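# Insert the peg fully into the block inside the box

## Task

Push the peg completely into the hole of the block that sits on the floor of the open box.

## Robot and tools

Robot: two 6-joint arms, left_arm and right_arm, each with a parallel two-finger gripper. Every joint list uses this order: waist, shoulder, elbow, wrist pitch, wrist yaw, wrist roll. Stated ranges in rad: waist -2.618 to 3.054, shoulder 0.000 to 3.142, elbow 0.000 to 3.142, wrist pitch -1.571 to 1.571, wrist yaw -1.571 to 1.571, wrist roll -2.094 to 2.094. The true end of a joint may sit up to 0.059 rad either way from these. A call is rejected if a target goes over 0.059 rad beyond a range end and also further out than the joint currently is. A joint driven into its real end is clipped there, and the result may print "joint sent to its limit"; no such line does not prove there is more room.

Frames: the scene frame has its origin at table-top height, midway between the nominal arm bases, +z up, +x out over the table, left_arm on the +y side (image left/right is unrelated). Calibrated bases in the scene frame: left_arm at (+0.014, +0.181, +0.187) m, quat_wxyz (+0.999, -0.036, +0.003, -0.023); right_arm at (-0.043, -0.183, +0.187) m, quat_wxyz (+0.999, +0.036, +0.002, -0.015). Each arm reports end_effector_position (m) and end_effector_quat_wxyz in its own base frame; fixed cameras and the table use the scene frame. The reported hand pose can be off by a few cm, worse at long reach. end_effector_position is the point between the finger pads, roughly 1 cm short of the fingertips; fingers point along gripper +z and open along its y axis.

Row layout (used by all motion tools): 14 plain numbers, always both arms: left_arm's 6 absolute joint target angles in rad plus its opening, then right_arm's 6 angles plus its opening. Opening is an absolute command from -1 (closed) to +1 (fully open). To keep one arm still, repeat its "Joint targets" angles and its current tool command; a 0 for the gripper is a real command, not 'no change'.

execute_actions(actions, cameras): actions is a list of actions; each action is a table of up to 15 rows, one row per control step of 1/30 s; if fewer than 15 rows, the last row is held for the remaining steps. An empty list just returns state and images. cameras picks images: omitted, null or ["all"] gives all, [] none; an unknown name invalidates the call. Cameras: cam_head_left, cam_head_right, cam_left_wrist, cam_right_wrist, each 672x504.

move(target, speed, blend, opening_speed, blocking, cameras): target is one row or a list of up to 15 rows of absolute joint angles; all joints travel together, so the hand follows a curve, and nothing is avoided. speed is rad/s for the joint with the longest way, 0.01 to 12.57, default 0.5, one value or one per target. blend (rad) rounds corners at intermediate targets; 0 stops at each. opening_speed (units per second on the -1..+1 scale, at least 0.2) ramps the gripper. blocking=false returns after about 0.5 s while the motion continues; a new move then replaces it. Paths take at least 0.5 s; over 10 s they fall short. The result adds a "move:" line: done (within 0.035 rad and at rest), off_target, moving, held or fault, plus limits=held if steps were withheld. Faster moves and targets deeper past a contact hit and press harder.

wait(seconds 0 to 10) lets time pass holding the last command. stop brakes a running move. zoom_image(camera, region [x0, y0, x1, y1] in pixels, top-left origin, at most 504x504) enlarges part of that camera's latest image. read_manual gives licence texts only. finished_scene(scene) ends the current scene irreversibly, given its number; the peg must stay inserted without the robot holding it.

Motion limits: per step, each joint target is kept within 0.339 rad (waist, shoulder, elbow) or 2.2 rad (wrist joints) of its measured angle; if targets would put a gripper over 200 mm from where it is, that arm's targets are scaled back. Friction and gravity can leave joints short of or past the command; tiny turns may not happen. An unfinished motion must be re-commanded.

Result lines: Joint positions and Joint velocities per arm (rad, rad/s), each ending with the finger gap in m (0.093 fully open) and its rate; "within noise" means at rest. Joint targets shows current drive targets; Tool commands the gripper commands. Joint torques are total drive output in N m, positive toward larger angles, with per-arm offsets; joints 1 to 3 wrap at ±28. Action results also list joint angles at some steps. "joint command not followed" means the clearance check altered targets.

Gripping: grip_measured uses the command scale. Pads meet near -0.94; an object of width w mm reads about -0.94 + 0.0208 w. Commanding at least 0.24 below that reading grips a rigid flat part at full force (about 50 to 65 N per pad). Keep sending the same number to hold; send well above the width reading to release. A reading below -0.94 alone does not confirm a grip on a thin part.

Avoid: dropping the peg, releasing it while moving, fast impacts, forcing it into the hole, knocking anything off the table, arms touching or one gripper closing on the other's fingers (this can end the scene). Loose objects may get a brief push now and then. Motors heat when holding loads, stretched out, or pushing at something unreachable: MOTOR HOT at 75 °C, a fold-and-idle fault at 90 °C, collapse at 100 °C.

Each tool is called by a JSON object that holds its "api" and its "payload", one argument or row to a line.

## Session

{"api": "execute_actions", "payload": {
  "actions": []
}}

{"api": "zoom_image", "payload": {
  "camera": "cam_head_left",
  "region": [90, 200, 590, 420]
}}

Scene clock: 0.00 s.
left_arm: end_effector_position=(+0.3914, +0.0426, +0.0756) grip_measured=+1.000 end_effector_quat_wxyz=(+0.551, -0.064, +0.827, +0.094) | right_arm: end_effector_position=(+0.3717, -0.0222, +0.0974) grip_measured=+1.000 end_effector_quat_wxyz=(+0.587, +0.078, +0.803, -0.067)
Joint positions: left_arm=[0.018 1.617 0.392 0.832 -0.211 0.005 0.093] | right_arm=[0.054 1.489 0.296 0.877 0.253 0.064 0.093]
Joint velocities: within noise
Joint torques (N m): no reading
Heat: left arm: 29 °C; right arm: 30 °C.
Joint targets: left_arm=[0.018 1.610 0.400 0.834 -0.212 0.006] | right_arm=[0.054 1.481 0.307 0.888 0.253 0.064]
Tool commands: left_gripper/opening=+1.0 right_gripper/opening=+1.0

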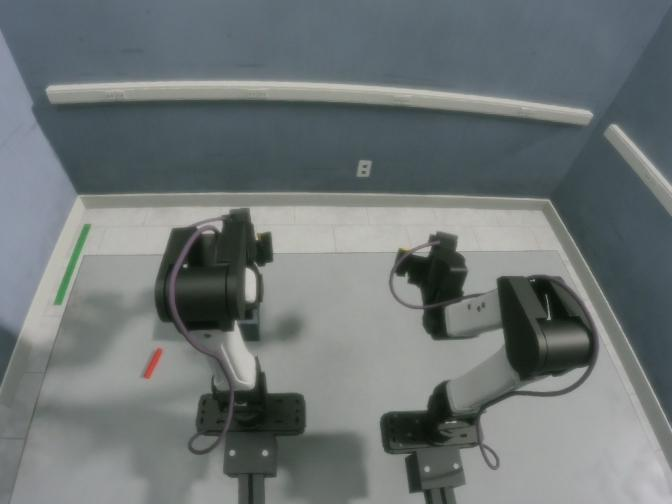

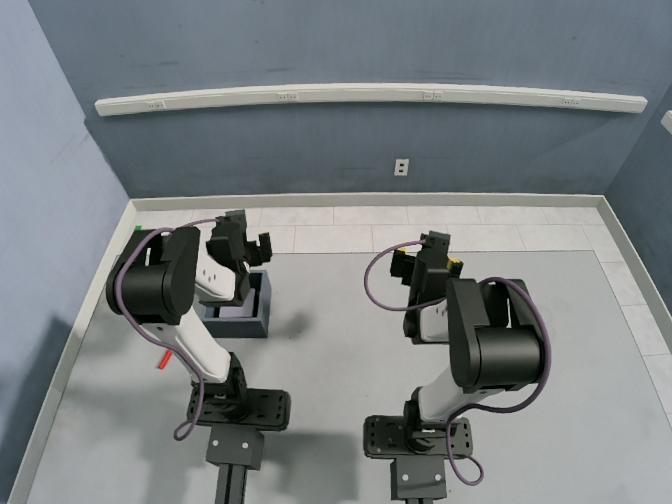

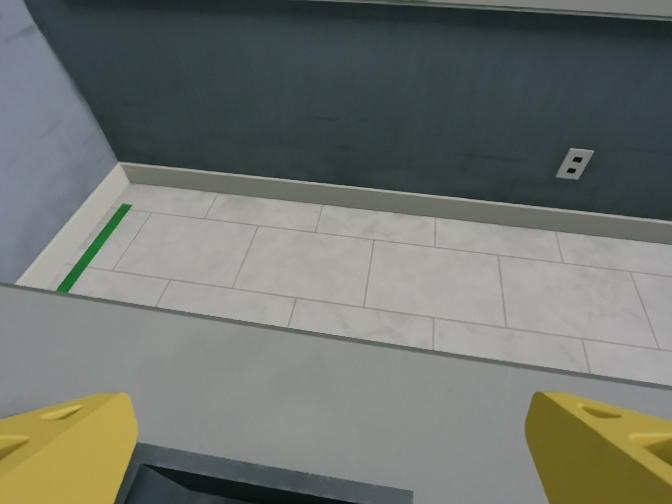

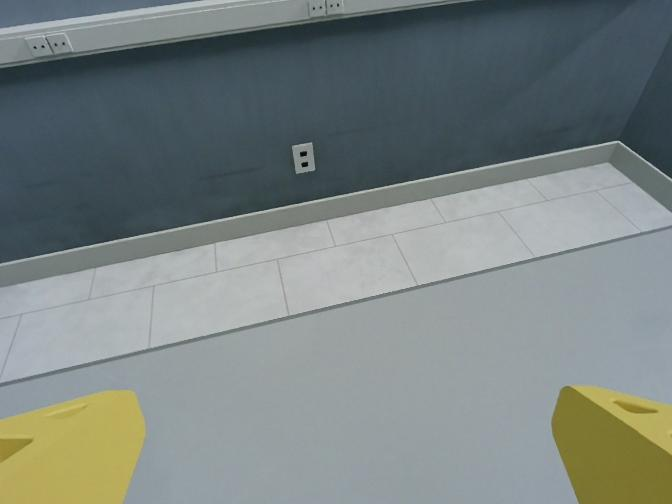

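Scaled by 1.008.

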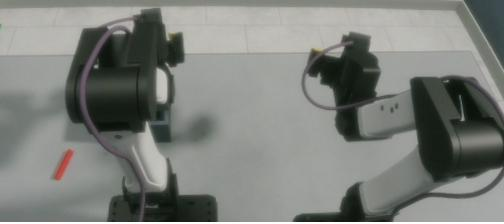

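{"api": "move", "payload": {
  "target": [0.743,2.165,1.044,-0.604,-0.316,0.935,0,0.054,1.481,0.307,0.888,0.253,0.064,1],
  "speed": 1.1,
  "cameras": ["cam_left_wrist","cam_head_left"]
}}

Scene clock: 14.73 s.
left_arm: end_effector_position=(+0.1780, +0.2326, -0.0921) grip_measured=+0.002 end_effector_quat_wxyz=(-0.163, +0.102, +0.980, +0.048) | right_arm: end_effector_position=(+0.3717, -0.0222, +0.0974) grip_measured=+1.000 end_effector_quat_wxyz=(+0.587, +0.078, +0.803, -0.067)
Joint positions: left_arm=[0.742 2.147 1.022 -0.596 -0.309 0.925 0.045] | right_arm=[0.054 1.489 0.296 0.877 0.253 0.064 0.093]
Joint velocities: within noise
Joint torques (N m): left_arm=[-0.01 -5.65 5.01 -0.26 -0.26 0.03] | right_arm=[0.47 -5.09 7.21 1.98 0.1 0.02]
Heat: left arm: 30 °C; right arm: 31 °C.
Joint targets: left_arm=[0.743 2.165 1.044 -0.604 -0.316 0.935] | right_arm=[0.054 1.481 0.307 0.888 0.253 0.064]
move: done
Images, in order (width x height): cam_head_left 672x504, cam_left_wrist 672x504.

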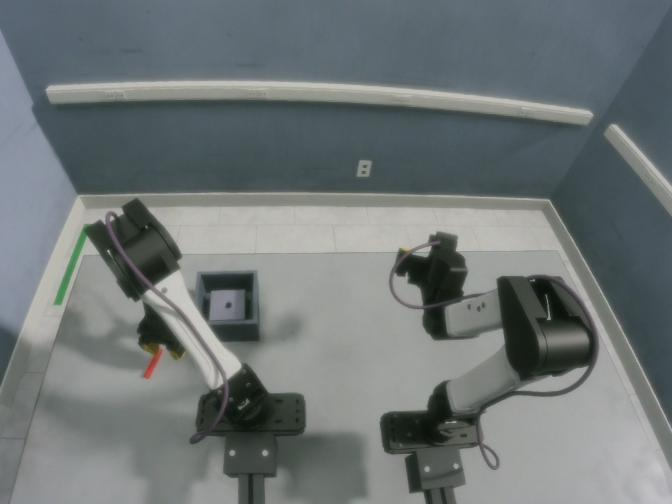

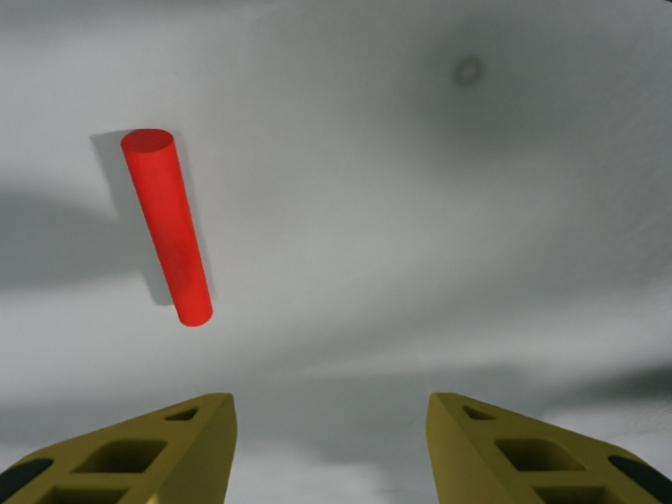

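{"api": "move", "payload": {
  "target": [0.813,2.385,1.256,-0.546,-0.348,1.095,0,0.054,1.481,0.307,0.888,0.253,0.064,1],
  "speed": 0.6,
  "cameras": ["cam_left_wrist"]
}}

Scene clock: 32.27 s.
left_arm: end_effector_position=(+0.1939, +0.2848, -0.1290) grip_measured=+0.002 end_effector_quat_wxyz=(-0.171, +0.145, +0.973, +0.052) | right_arm: end_effector_position=(+0.3717, -0.0222, +0.0974) grip_measured=+1.000 end_effector_quat_wxyz=(+0.587, +0.078, +0.803, -0.067)
Joint positions: left_arm=[0.809 2.366 1.235 -0.557 -0.34 1.085 0.045] | right_arm=[0.054 1.489 0.296 0.877 0.253 0.064 0.093]
Joint velocities: within noise
Joint torques (N m): left_arm=[0.2 -6.94 4.88 -0.01 -0.28 0.05] | right_arm=[0.57 -5.03 7.3 2.02 0.04 0.06]
Heat: left arm: 31 °C; right arm: 32 °C.
Joint targets: left_arm=[0.813 2.385 1.256 -0.546 -0.348 1.095] | right_arm=[0.054 1.481 0.307 0.888 0.253 0.064]
move: done
Images, in order (width x height): cam_left_wrist 672x504.

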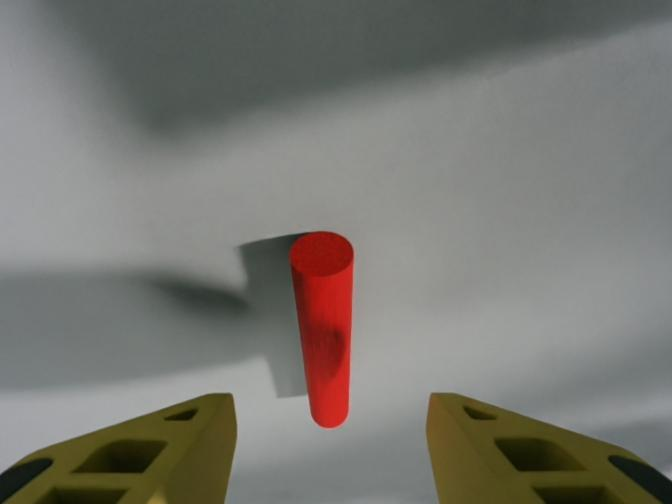

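{"api": "move", "payload": {
  "target": [
    [0.797,2.467,1.296,-0.50,-0.344,1.079,0,0.054,1.481,0.307,0.888,0.253,0.064,1],
    [0.797,2.467,1.296,-0.50,-0.344,1.079,-0.95,0.054,1.481,0.307,0.888,0.253,0.064,1]
  ],
  "speed": 0.3,
  "opening_speed": 1.2,
  "cameras": ["cam_left_wrist","cam_head_left"]
}}

Scene clock: 42.43 s.
left_arm: end_effector_position=(+0.1999, +0.2887, -0.1516) grip_measured=-0.809 end_effector_quat_wxyz=(-0.170, +0.148, +0.973, +0.054) | right_arm: end_effector_position=(+0.3717, -0.0222, +0.0974) grip_measured=+1.000 end_effector_quat_wxyz=(+0.587, +0.078, +0.803, -0.067)
Joint positions: left_arm=[0.804 2.448 1.274 -0.511 -0.341 1.086 0.006] | right_arm=[0.054 1.489 0.296 0.877 0.253 0.064 0.093]
Joint velocities: within noise
Joint torques (N m): left_arm=[-0.62 -7.09 4.81 -0.01 -0.23 -0.12] | right_arm=[0.62 -4.89 7.45 1.99 0.06 0.06]
Heat: left arm: 32 °C; right arm: 32 °C.
Joint targets: left_arm=[0.797 2.467 1.296 -0.500 -0.344 1.079] | right_arm=[0.054 1.481 0.307 0.888 0.253 0.064]
move: done
Images, in order (width x height): cam_head_left 672x504, cam_left_wrist 672x504.

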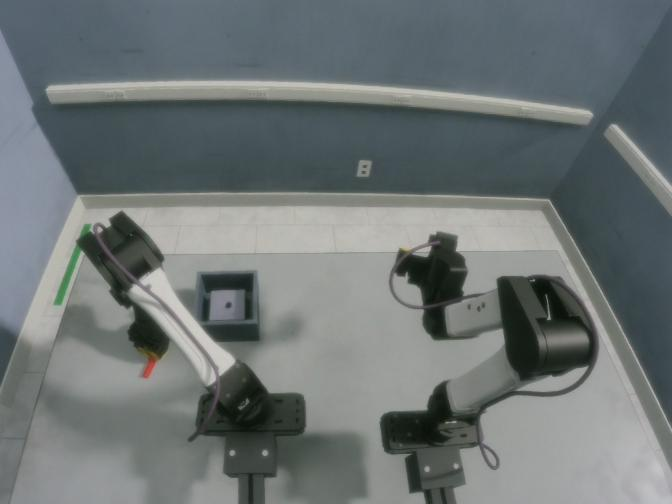

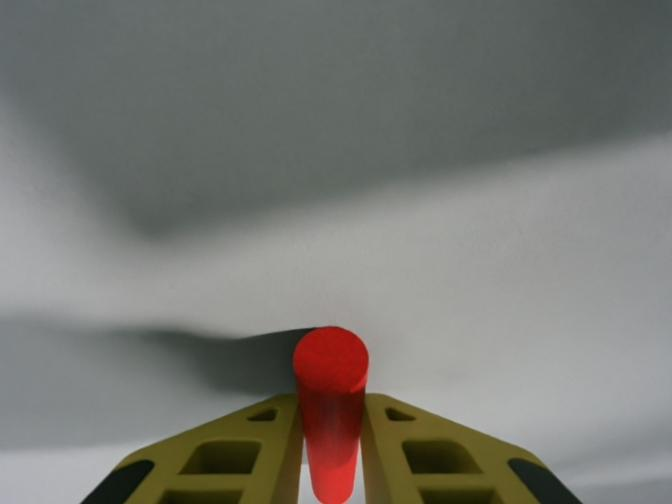

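{"api": "move", "payload": {
  "target": [
    [0.797,2.1,1.25,-0.84,-0.344,1.079,-0.95,0.054,1.481,0.307,0.888,0.253,0.064,1],
    [0.75,1.7,1.0,-0.8,-0.25,0.7,-0.95,0.054,1.481,0.307,0.888,0.253,0.064,1],
    [0.264,1.18,0.82,-0.762,-0.065,0.03,-0.95,0.054,1.481,0.307,0.888,0.253,0.064,1]
  ],
  "speed": [0.7,1.0,1.1],
  "blend": 0.1,
  "cameras": ["cam_left_wrist"]
}}

Scene clock: 62.70 s.
left_arm: end_effector_position=(+0.2614, +0.0844, +0.1083) grip_measured=-0.826 end_effector_quat_wxyz=(+0.206, -0.119, +0.969, +0.068) | right_arm: end_effector_position=(+0.3717, -0.0222, +0.0974) grip_measured=+1.000 end_effector_quat_wxyz=(+0.587, +0.078, +0.803, -0.067)
Joint positions: left_arm=[0.268 1.194 0.831 -0.777 -0.073 0.04 0.006] | right_arm=[0.054 1.489 0.296 0.877 0.253 0.064 0.093]
Joint velocities: within noise
Joint torques (N m): left_arm=[-0.17 -3.73 5.48 1.33 0.06 -0.14] | right_arm=[0.5 -5.09 7.25 2.03 0.03 0.05]
Heat: left arm: 35 °C; right arm: 33 °C.
Joint targets: left_arm=[0.264 1.180 0.820 -0.762 -0.065 0.030] | right_arm=[0.054 1.481 0.307 0.888 0.253 0.064]
move: done
Images, in order (width x height): cam_left_wrist 672x504.

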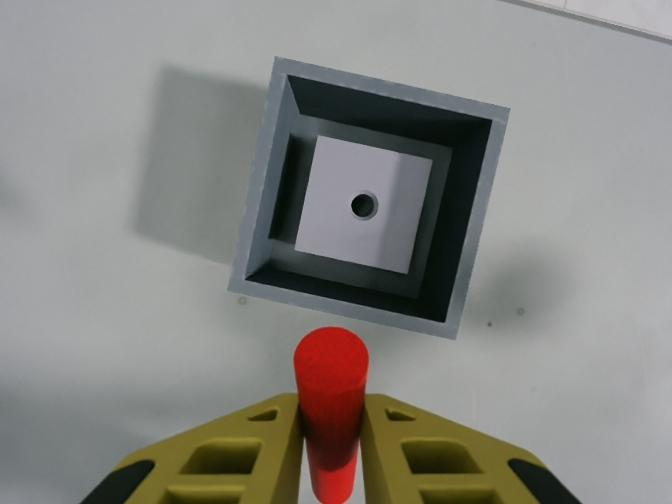

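{"api": "move", "payload": {
  "target": [0.742,1.99,0.835,-0.285,1.192,1.505,-0.95,0.054,1.481,0.307,0.888,0.253,0.064,1],
  "speed": 1.2,
  "cameras": ["cam_left_wrist","cam_head_left"]
}}

{"api": "zoom_image", "payload": {
  "camera": "cam_head_left",
  "region": [160, 220, 300, 360]
}}

Scene clock: 88.53 s.
left_arm: end_effector_position=(+0.3251, +0.0847, +0.0211) grip_measured=-0.826 end_effector_quat_wxyz=(+0.522, +0.339, +0.758, -0.197) | right_arm: end_effector_position=(+0.3717, -0.0222, +0.0974) grip_measured=+1.000 end_effector_quat_wxyz=(+0.587, +0.078, +0.803, -0.067)
Joint positions: left_arm=[0.737 1.975 0.831 -0.298 1.18 1.492 0.006] | right_arm=[0.054 1.489 0.296 0.877 0.253 0.064 0.093]
Joint velocities: within noise
Joint torques (N m): left_arm=[0.43 -5.03 3.82 0.52 0.84 0.1] | right_arm=[0.46 -4.92 7.34 2 0.05 0.07]
Heat: left arm: 32 °C; right arm: 35 °C.
Joint targets: left_arm=[0.742 1.990 0.835 -0.285 1.192 1.505] | right_arm=[0.054 1.481 0.307 0.888 0.253 0.064]
move: done
Images, in order (width x height): cam_head_left 672x504, cam_left_wrist 672x504.

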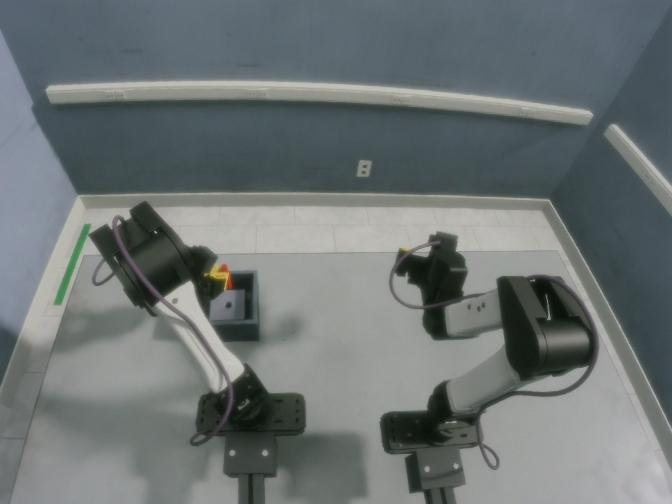

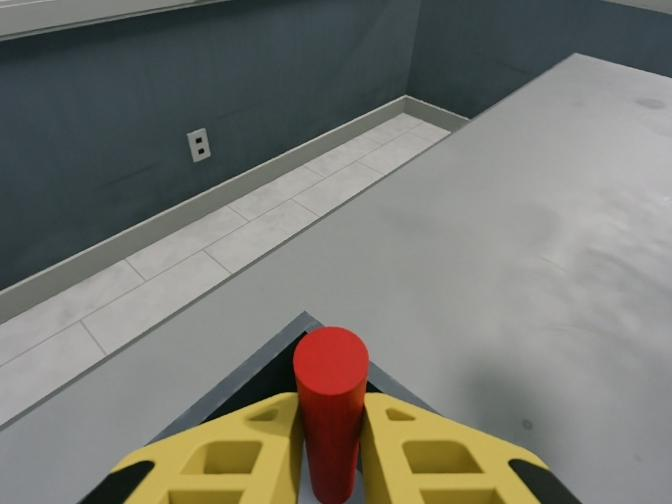

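Scaled by 3.600.

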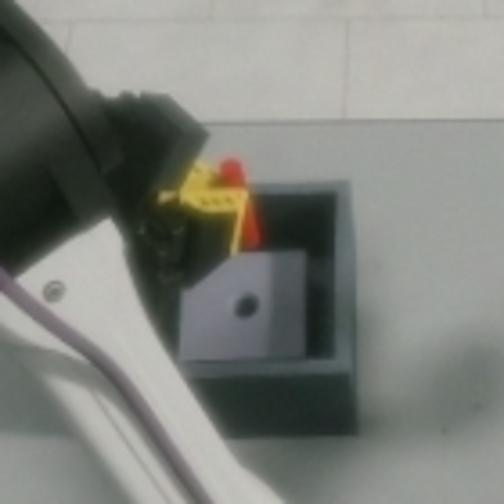

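{"api": "move", "payload": {
  "target": [0.786,2.222,0.827,-0.06,1.245,1.515,-0.95,0.054,1.481,0.307,0.888,0.253,0.064,1],
  "speed": 0.5,
  "cameras": ["cam_left_wrist","cam_head_left"]
}}

{"api": "zoom_image", "payload": {
  "camera": "cam_head_left",
  "region": [180, 250, 280, 350]
}}

{"api": "zoom_image", "payload": {
  "camera": "cam_left_wrist",
  "region": [230, 340, 430, 504]
}}

Scene clock: 99.10 s.
left_arm: end_effector_position=(+0.3242, +0.0970, -0.0319) grip_measured=-0.826 end_effector_quat_wxyz=(+0.545, +0.320, +0.749, -0.196) | right_arm: end_effector_position=(+0.3717, -0.0222, +0.0974) grip_measured=+1.000 end_effector_quat_wxyz=(+0.587, +0.078, +0.803, -0.067)
Joint positions: left_arm=[0.779 2.208 0.831 -0.074 1.234 1.502 0.006] | right_arm=[0.054 1.489 0.296 0.877 0.253 0.064 0.093]
Joint velocities: within noise
Joint torques (N m): left_arm=[0.47 -5.67 1.96 0.51 0.87 0.06] | right_arm=[0.4 -5.05 7.5 1.99 0.07 0.03]
Heat: left arm: 32 °C; right arm: 35 °C.
Joint targets: left_arm=[0.786 2.222 0.827 -0.060 1.245 1.515] | right_arm=[0.054 1.481 0.307 0.888 0.253 0.064]
move: done
Images, in order (width x height): cam_head_left 672x504, cam_left_wrist 672x504.

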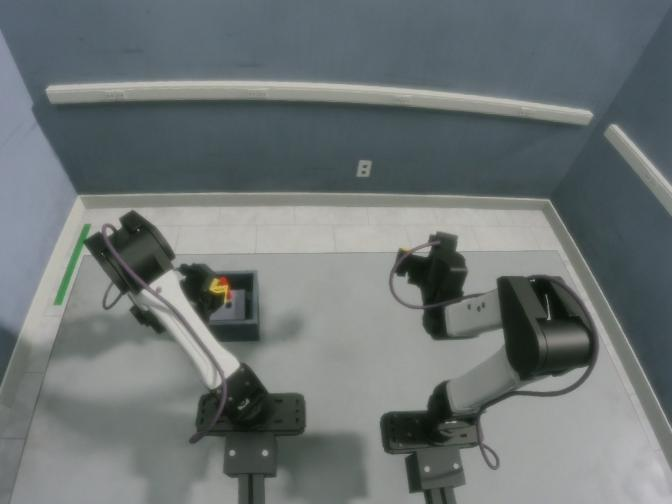

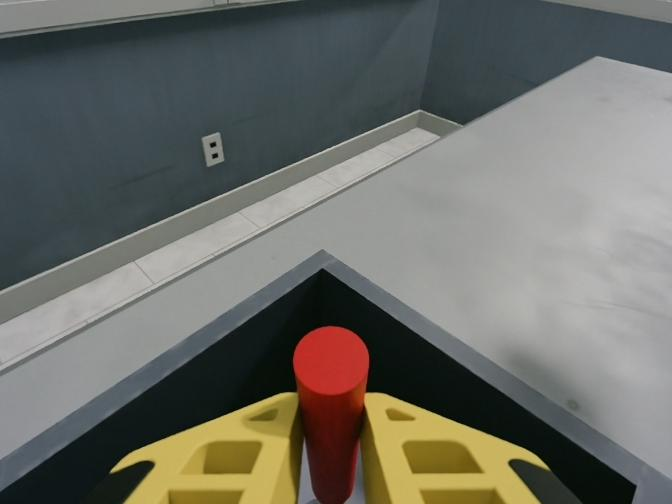

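Scaled by 5.040.

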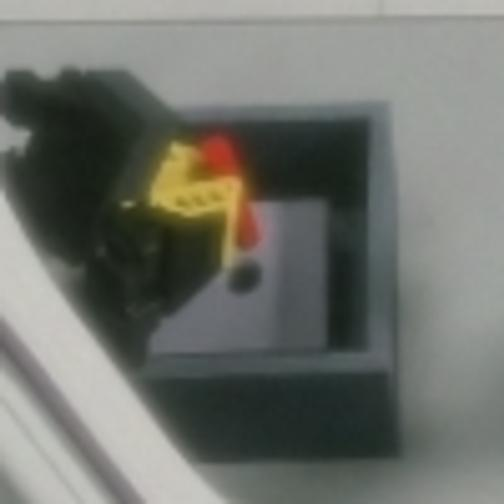

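Scaled by 2.520.

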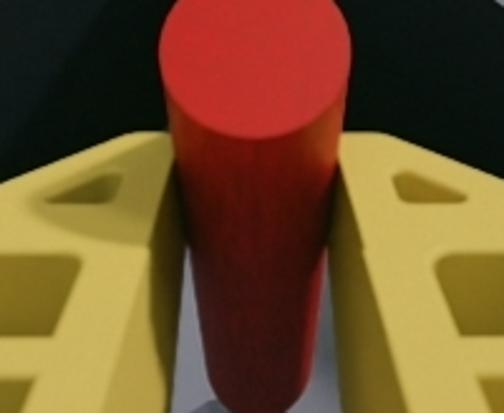

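{"api": "move", "payload": {
  "target": [
    [0.825,2.222,0.815,-0.048,1.282,1.515,-0.95,0.054,1.481,0.307,0.888,0.253,0.064,1],
    [0.825,2.29,0.825,0.01,1.282,1.515,-0.95,0.054,1.481,0.307,0.888,0.253,0.064,1]
  ],
  "speed": 0.25,
  "cameras": ["cam_left_wrist","cam_head_left"]
}}

{"api": "zoom_image", "payload": {
  "camera": "cam_head_left",
  "region": [180, 250, 280, 350]
}}

{"api": "zoom_image", "payload": {
  "camera": "cam_left_wrist",
  "region": [230, 340, 430, 504]
}}

Scene clock: 108.43 s.
left_arm: end_effector_position=(+0.3182, +0.1061, -0.0441) grip_measured=-0.826 end_effector_quat_wxyz=(+0.562, +0.301, +0.746, -0.192) | right_arm: end_effector_position=(+0.3717, -0.0222, +0.0974) grip_measured=+1.000 end_effector_quat_wxyz=(+0.587, +0.078, +0.803, -0.067)
Joint positions: left_arm=[0.822 2.274 0.824 -0.004 1.271 1.502 0.006] | right_arm=[0.054 1.489 0.296 0.877 0.253 0.064 0.093]
Joint velocities: within noise
Joint torques (N m): left_arm=[0.17 -5.61 1.96 0.48 0.87 0.08] | right_arm=[0.44 -4.98 7.25 2.01 0.08 0.06]
Heat: left arm: 32 °C; right arm: 35 °C.
Joint targets: left_arm=[0.825 2.290 0.825 0.010 1.282 1.515] | right_arm=[0.054 1.481 0.307 0.888 0.253 0.064]
move: done
Images, in order (width x height): cam_head_left 672x504, cam_left_wrist 672x504.

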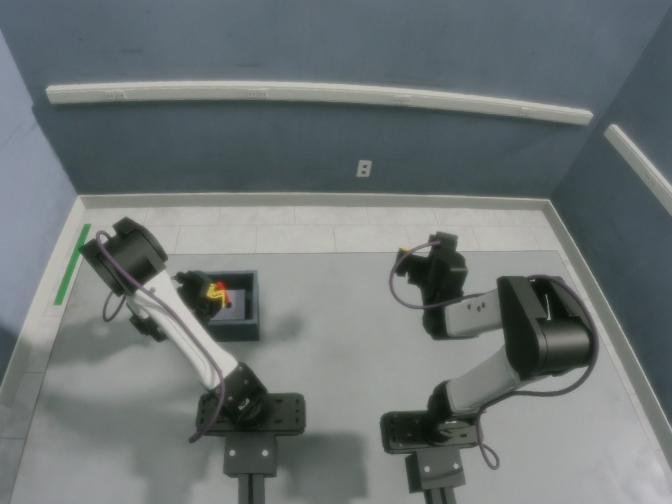

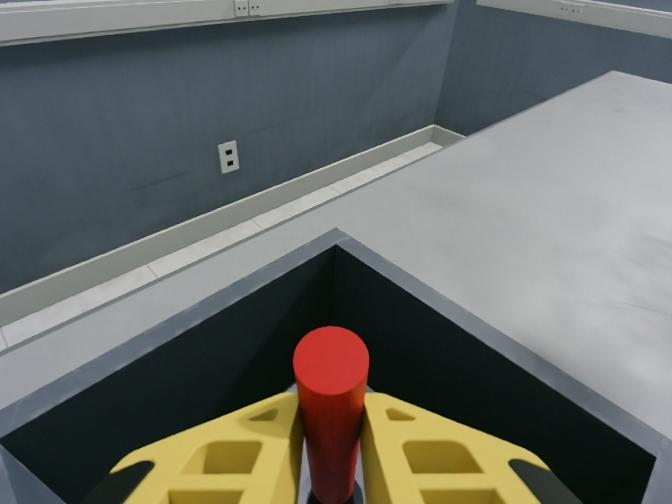

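Scaled by 5.040.

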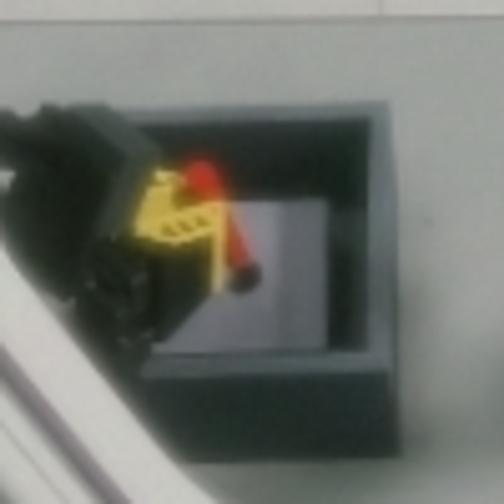

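Scaled by 2.520.

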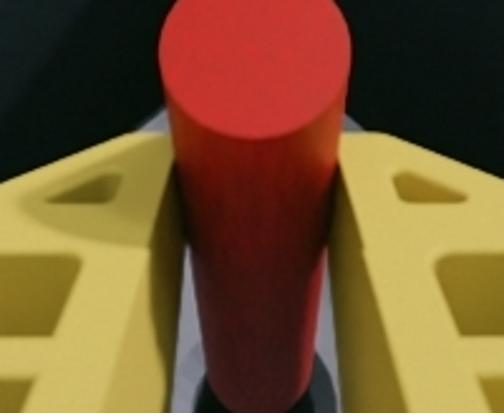

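{"api": "move", "payload": {
  "target": [
    [0.825,2.425,0.832,0.14,1.282,1.515,-0.95,0.054,1.481,0.307,0.888,0.253,0.064,1],
    [0.825,2.425,0.832,0.14,1.282,1.515,-0.4,0.054,1.481,0.307,0.888,0.253,0.064,1]
  ],
  "speed": 0.14,
  "opening_speed": 1.0,
  "cameras": ["cam_left_wrist"]
}}

Scene clock: 114.47 s.
left_arm: end_effector_position=(+0.3209, +0.1050, -0.0564) grip_measured=-0.402 end_effector_quat_wxyz=(+0.600, +0.305, +0.714, -0.191) | right_arm: end_effector_position=(+0.3717, -0.0222, +0.0974) grip_measured=+1.000 end_effector_quat_wxyz=(+0.587, +0.078, +0.803, -0.067)
Joint positions: left_arm=[0.826 2.384 0.836 0.136 1.36 1.504 0.026] | right_arm=[0.054 1.489 0.296 0.877 0.253 0.064 0.093]
Joint velocities: within noise
Joint torques (N m): left_arm=[-0.1 -3.67 1.02 0.46 -0.17 0.04] | right_arm=[0.55 -5.05 7.31 1.99 0.06 0.04]
Heat: left arm: 33 °C; right arm: 36 °C.
Joint targets: left_arm=[0.825 2.425 0.832 0.140 1.282 1.515] | right_arm=[0.054 1.481 0.307 0.888 0.253 0.064]
move: off_target (left_arm); target 2's new numbers were sent with left_arm's wrist yaw 0.079 rad from that target; left_arm: the wrist yaw is farthest, 0.078 rad from its target
Images, in order (width x height): cam_left_wrist 672x504.

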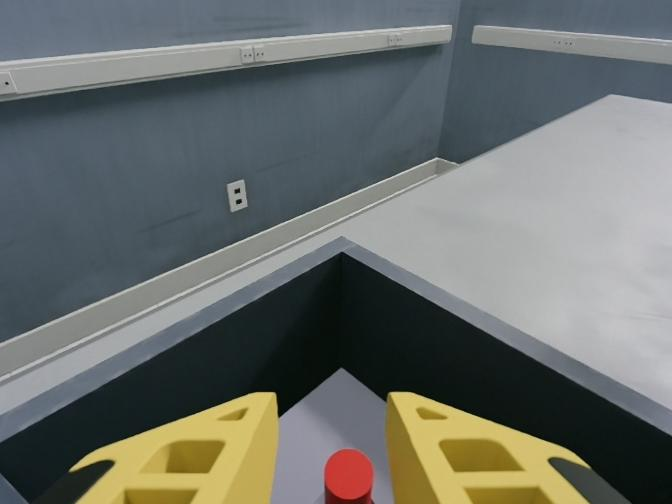

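{"api": "move", "payload": {
  "target": [0.79,2.0,0.82,-0.29,1.25,1.5,-0.3,0.054,1.481,0.307,0.888,0.253,0.064,1],
  "speed": 0.6,
  "cameras": ["cam_left_wrist","cam_head_left"]
}}

{"api": "zoom_image", "payload": {
  "camera": "cam_head_left",
  "region": [180, 250, 280, 350]
}}

Scene clock: 118.50 s.
left_arm: end_effector_position=(+0.3196, +0.0980, +0.0186) grip_measured=-0.302 end_effector_quat_wxyz=(+0.551, +0.304, +0.749, -0.207) | right_arm: end_effector_position=(+0.3717, -0.0222, +0.0974) grip_measured=+1.000 end_effector_quat_wxyz=(+0.587, +0.078, +0.803, -0.067)
Joint positions: left_arm=[0.797 2.03 0.832 -0.283 1.258 1.503 0.031] | right_arm=[0.054 1.489 0.296 0.877 0.253 0.064 0.093]
Joint velocities: within noise
Joint torques (N m): left_arm=[-0.61 -8.85 2.19 0.22 0.63 -0.08] | right_arm=[0.57 -5.11 7.41 2 0.05 0.04]
Heat: left arm: 33 °C; right arm: 36 °C.
Joint targets: left_arm=[0.790 2.000 0.820 -0.290 1.250 1.500] | right_arm=[0.054 1.481 0.307 0.888 0.253 0.064]
move: done
Images, in order (width x height): cam_head_left 672x504, cam_left_wrist 672x504.

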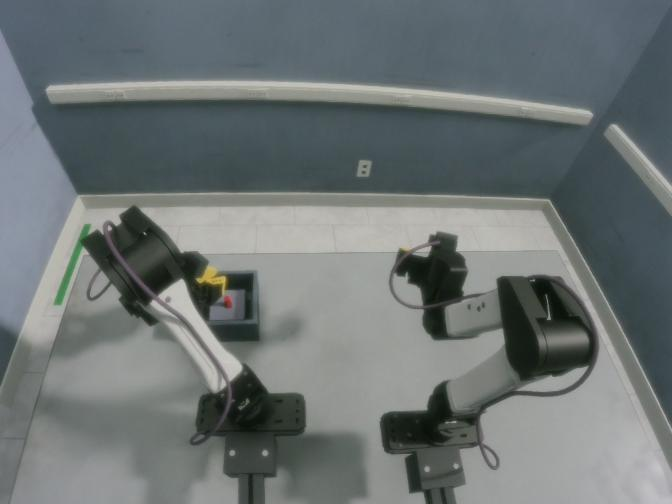

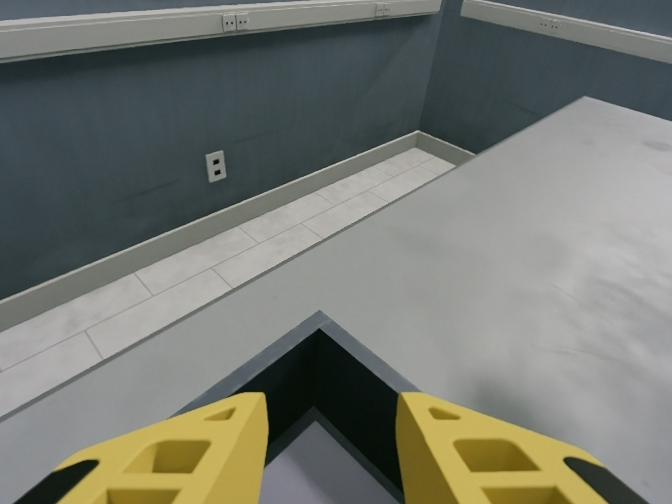

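Scaled by 5.040.

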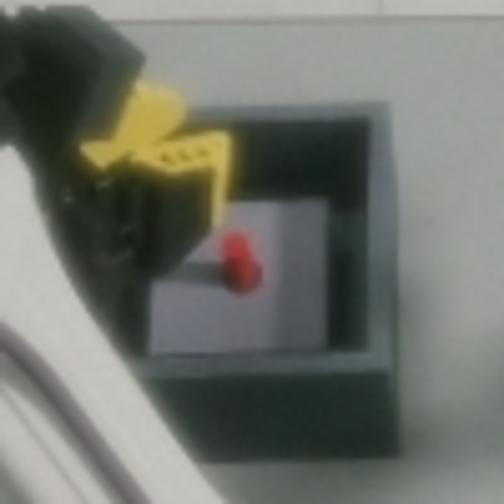

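Seated as in practice.

{"api": "finished_scene", "payload": {
  "scene": 2
}}

The scene is finished: the task was done.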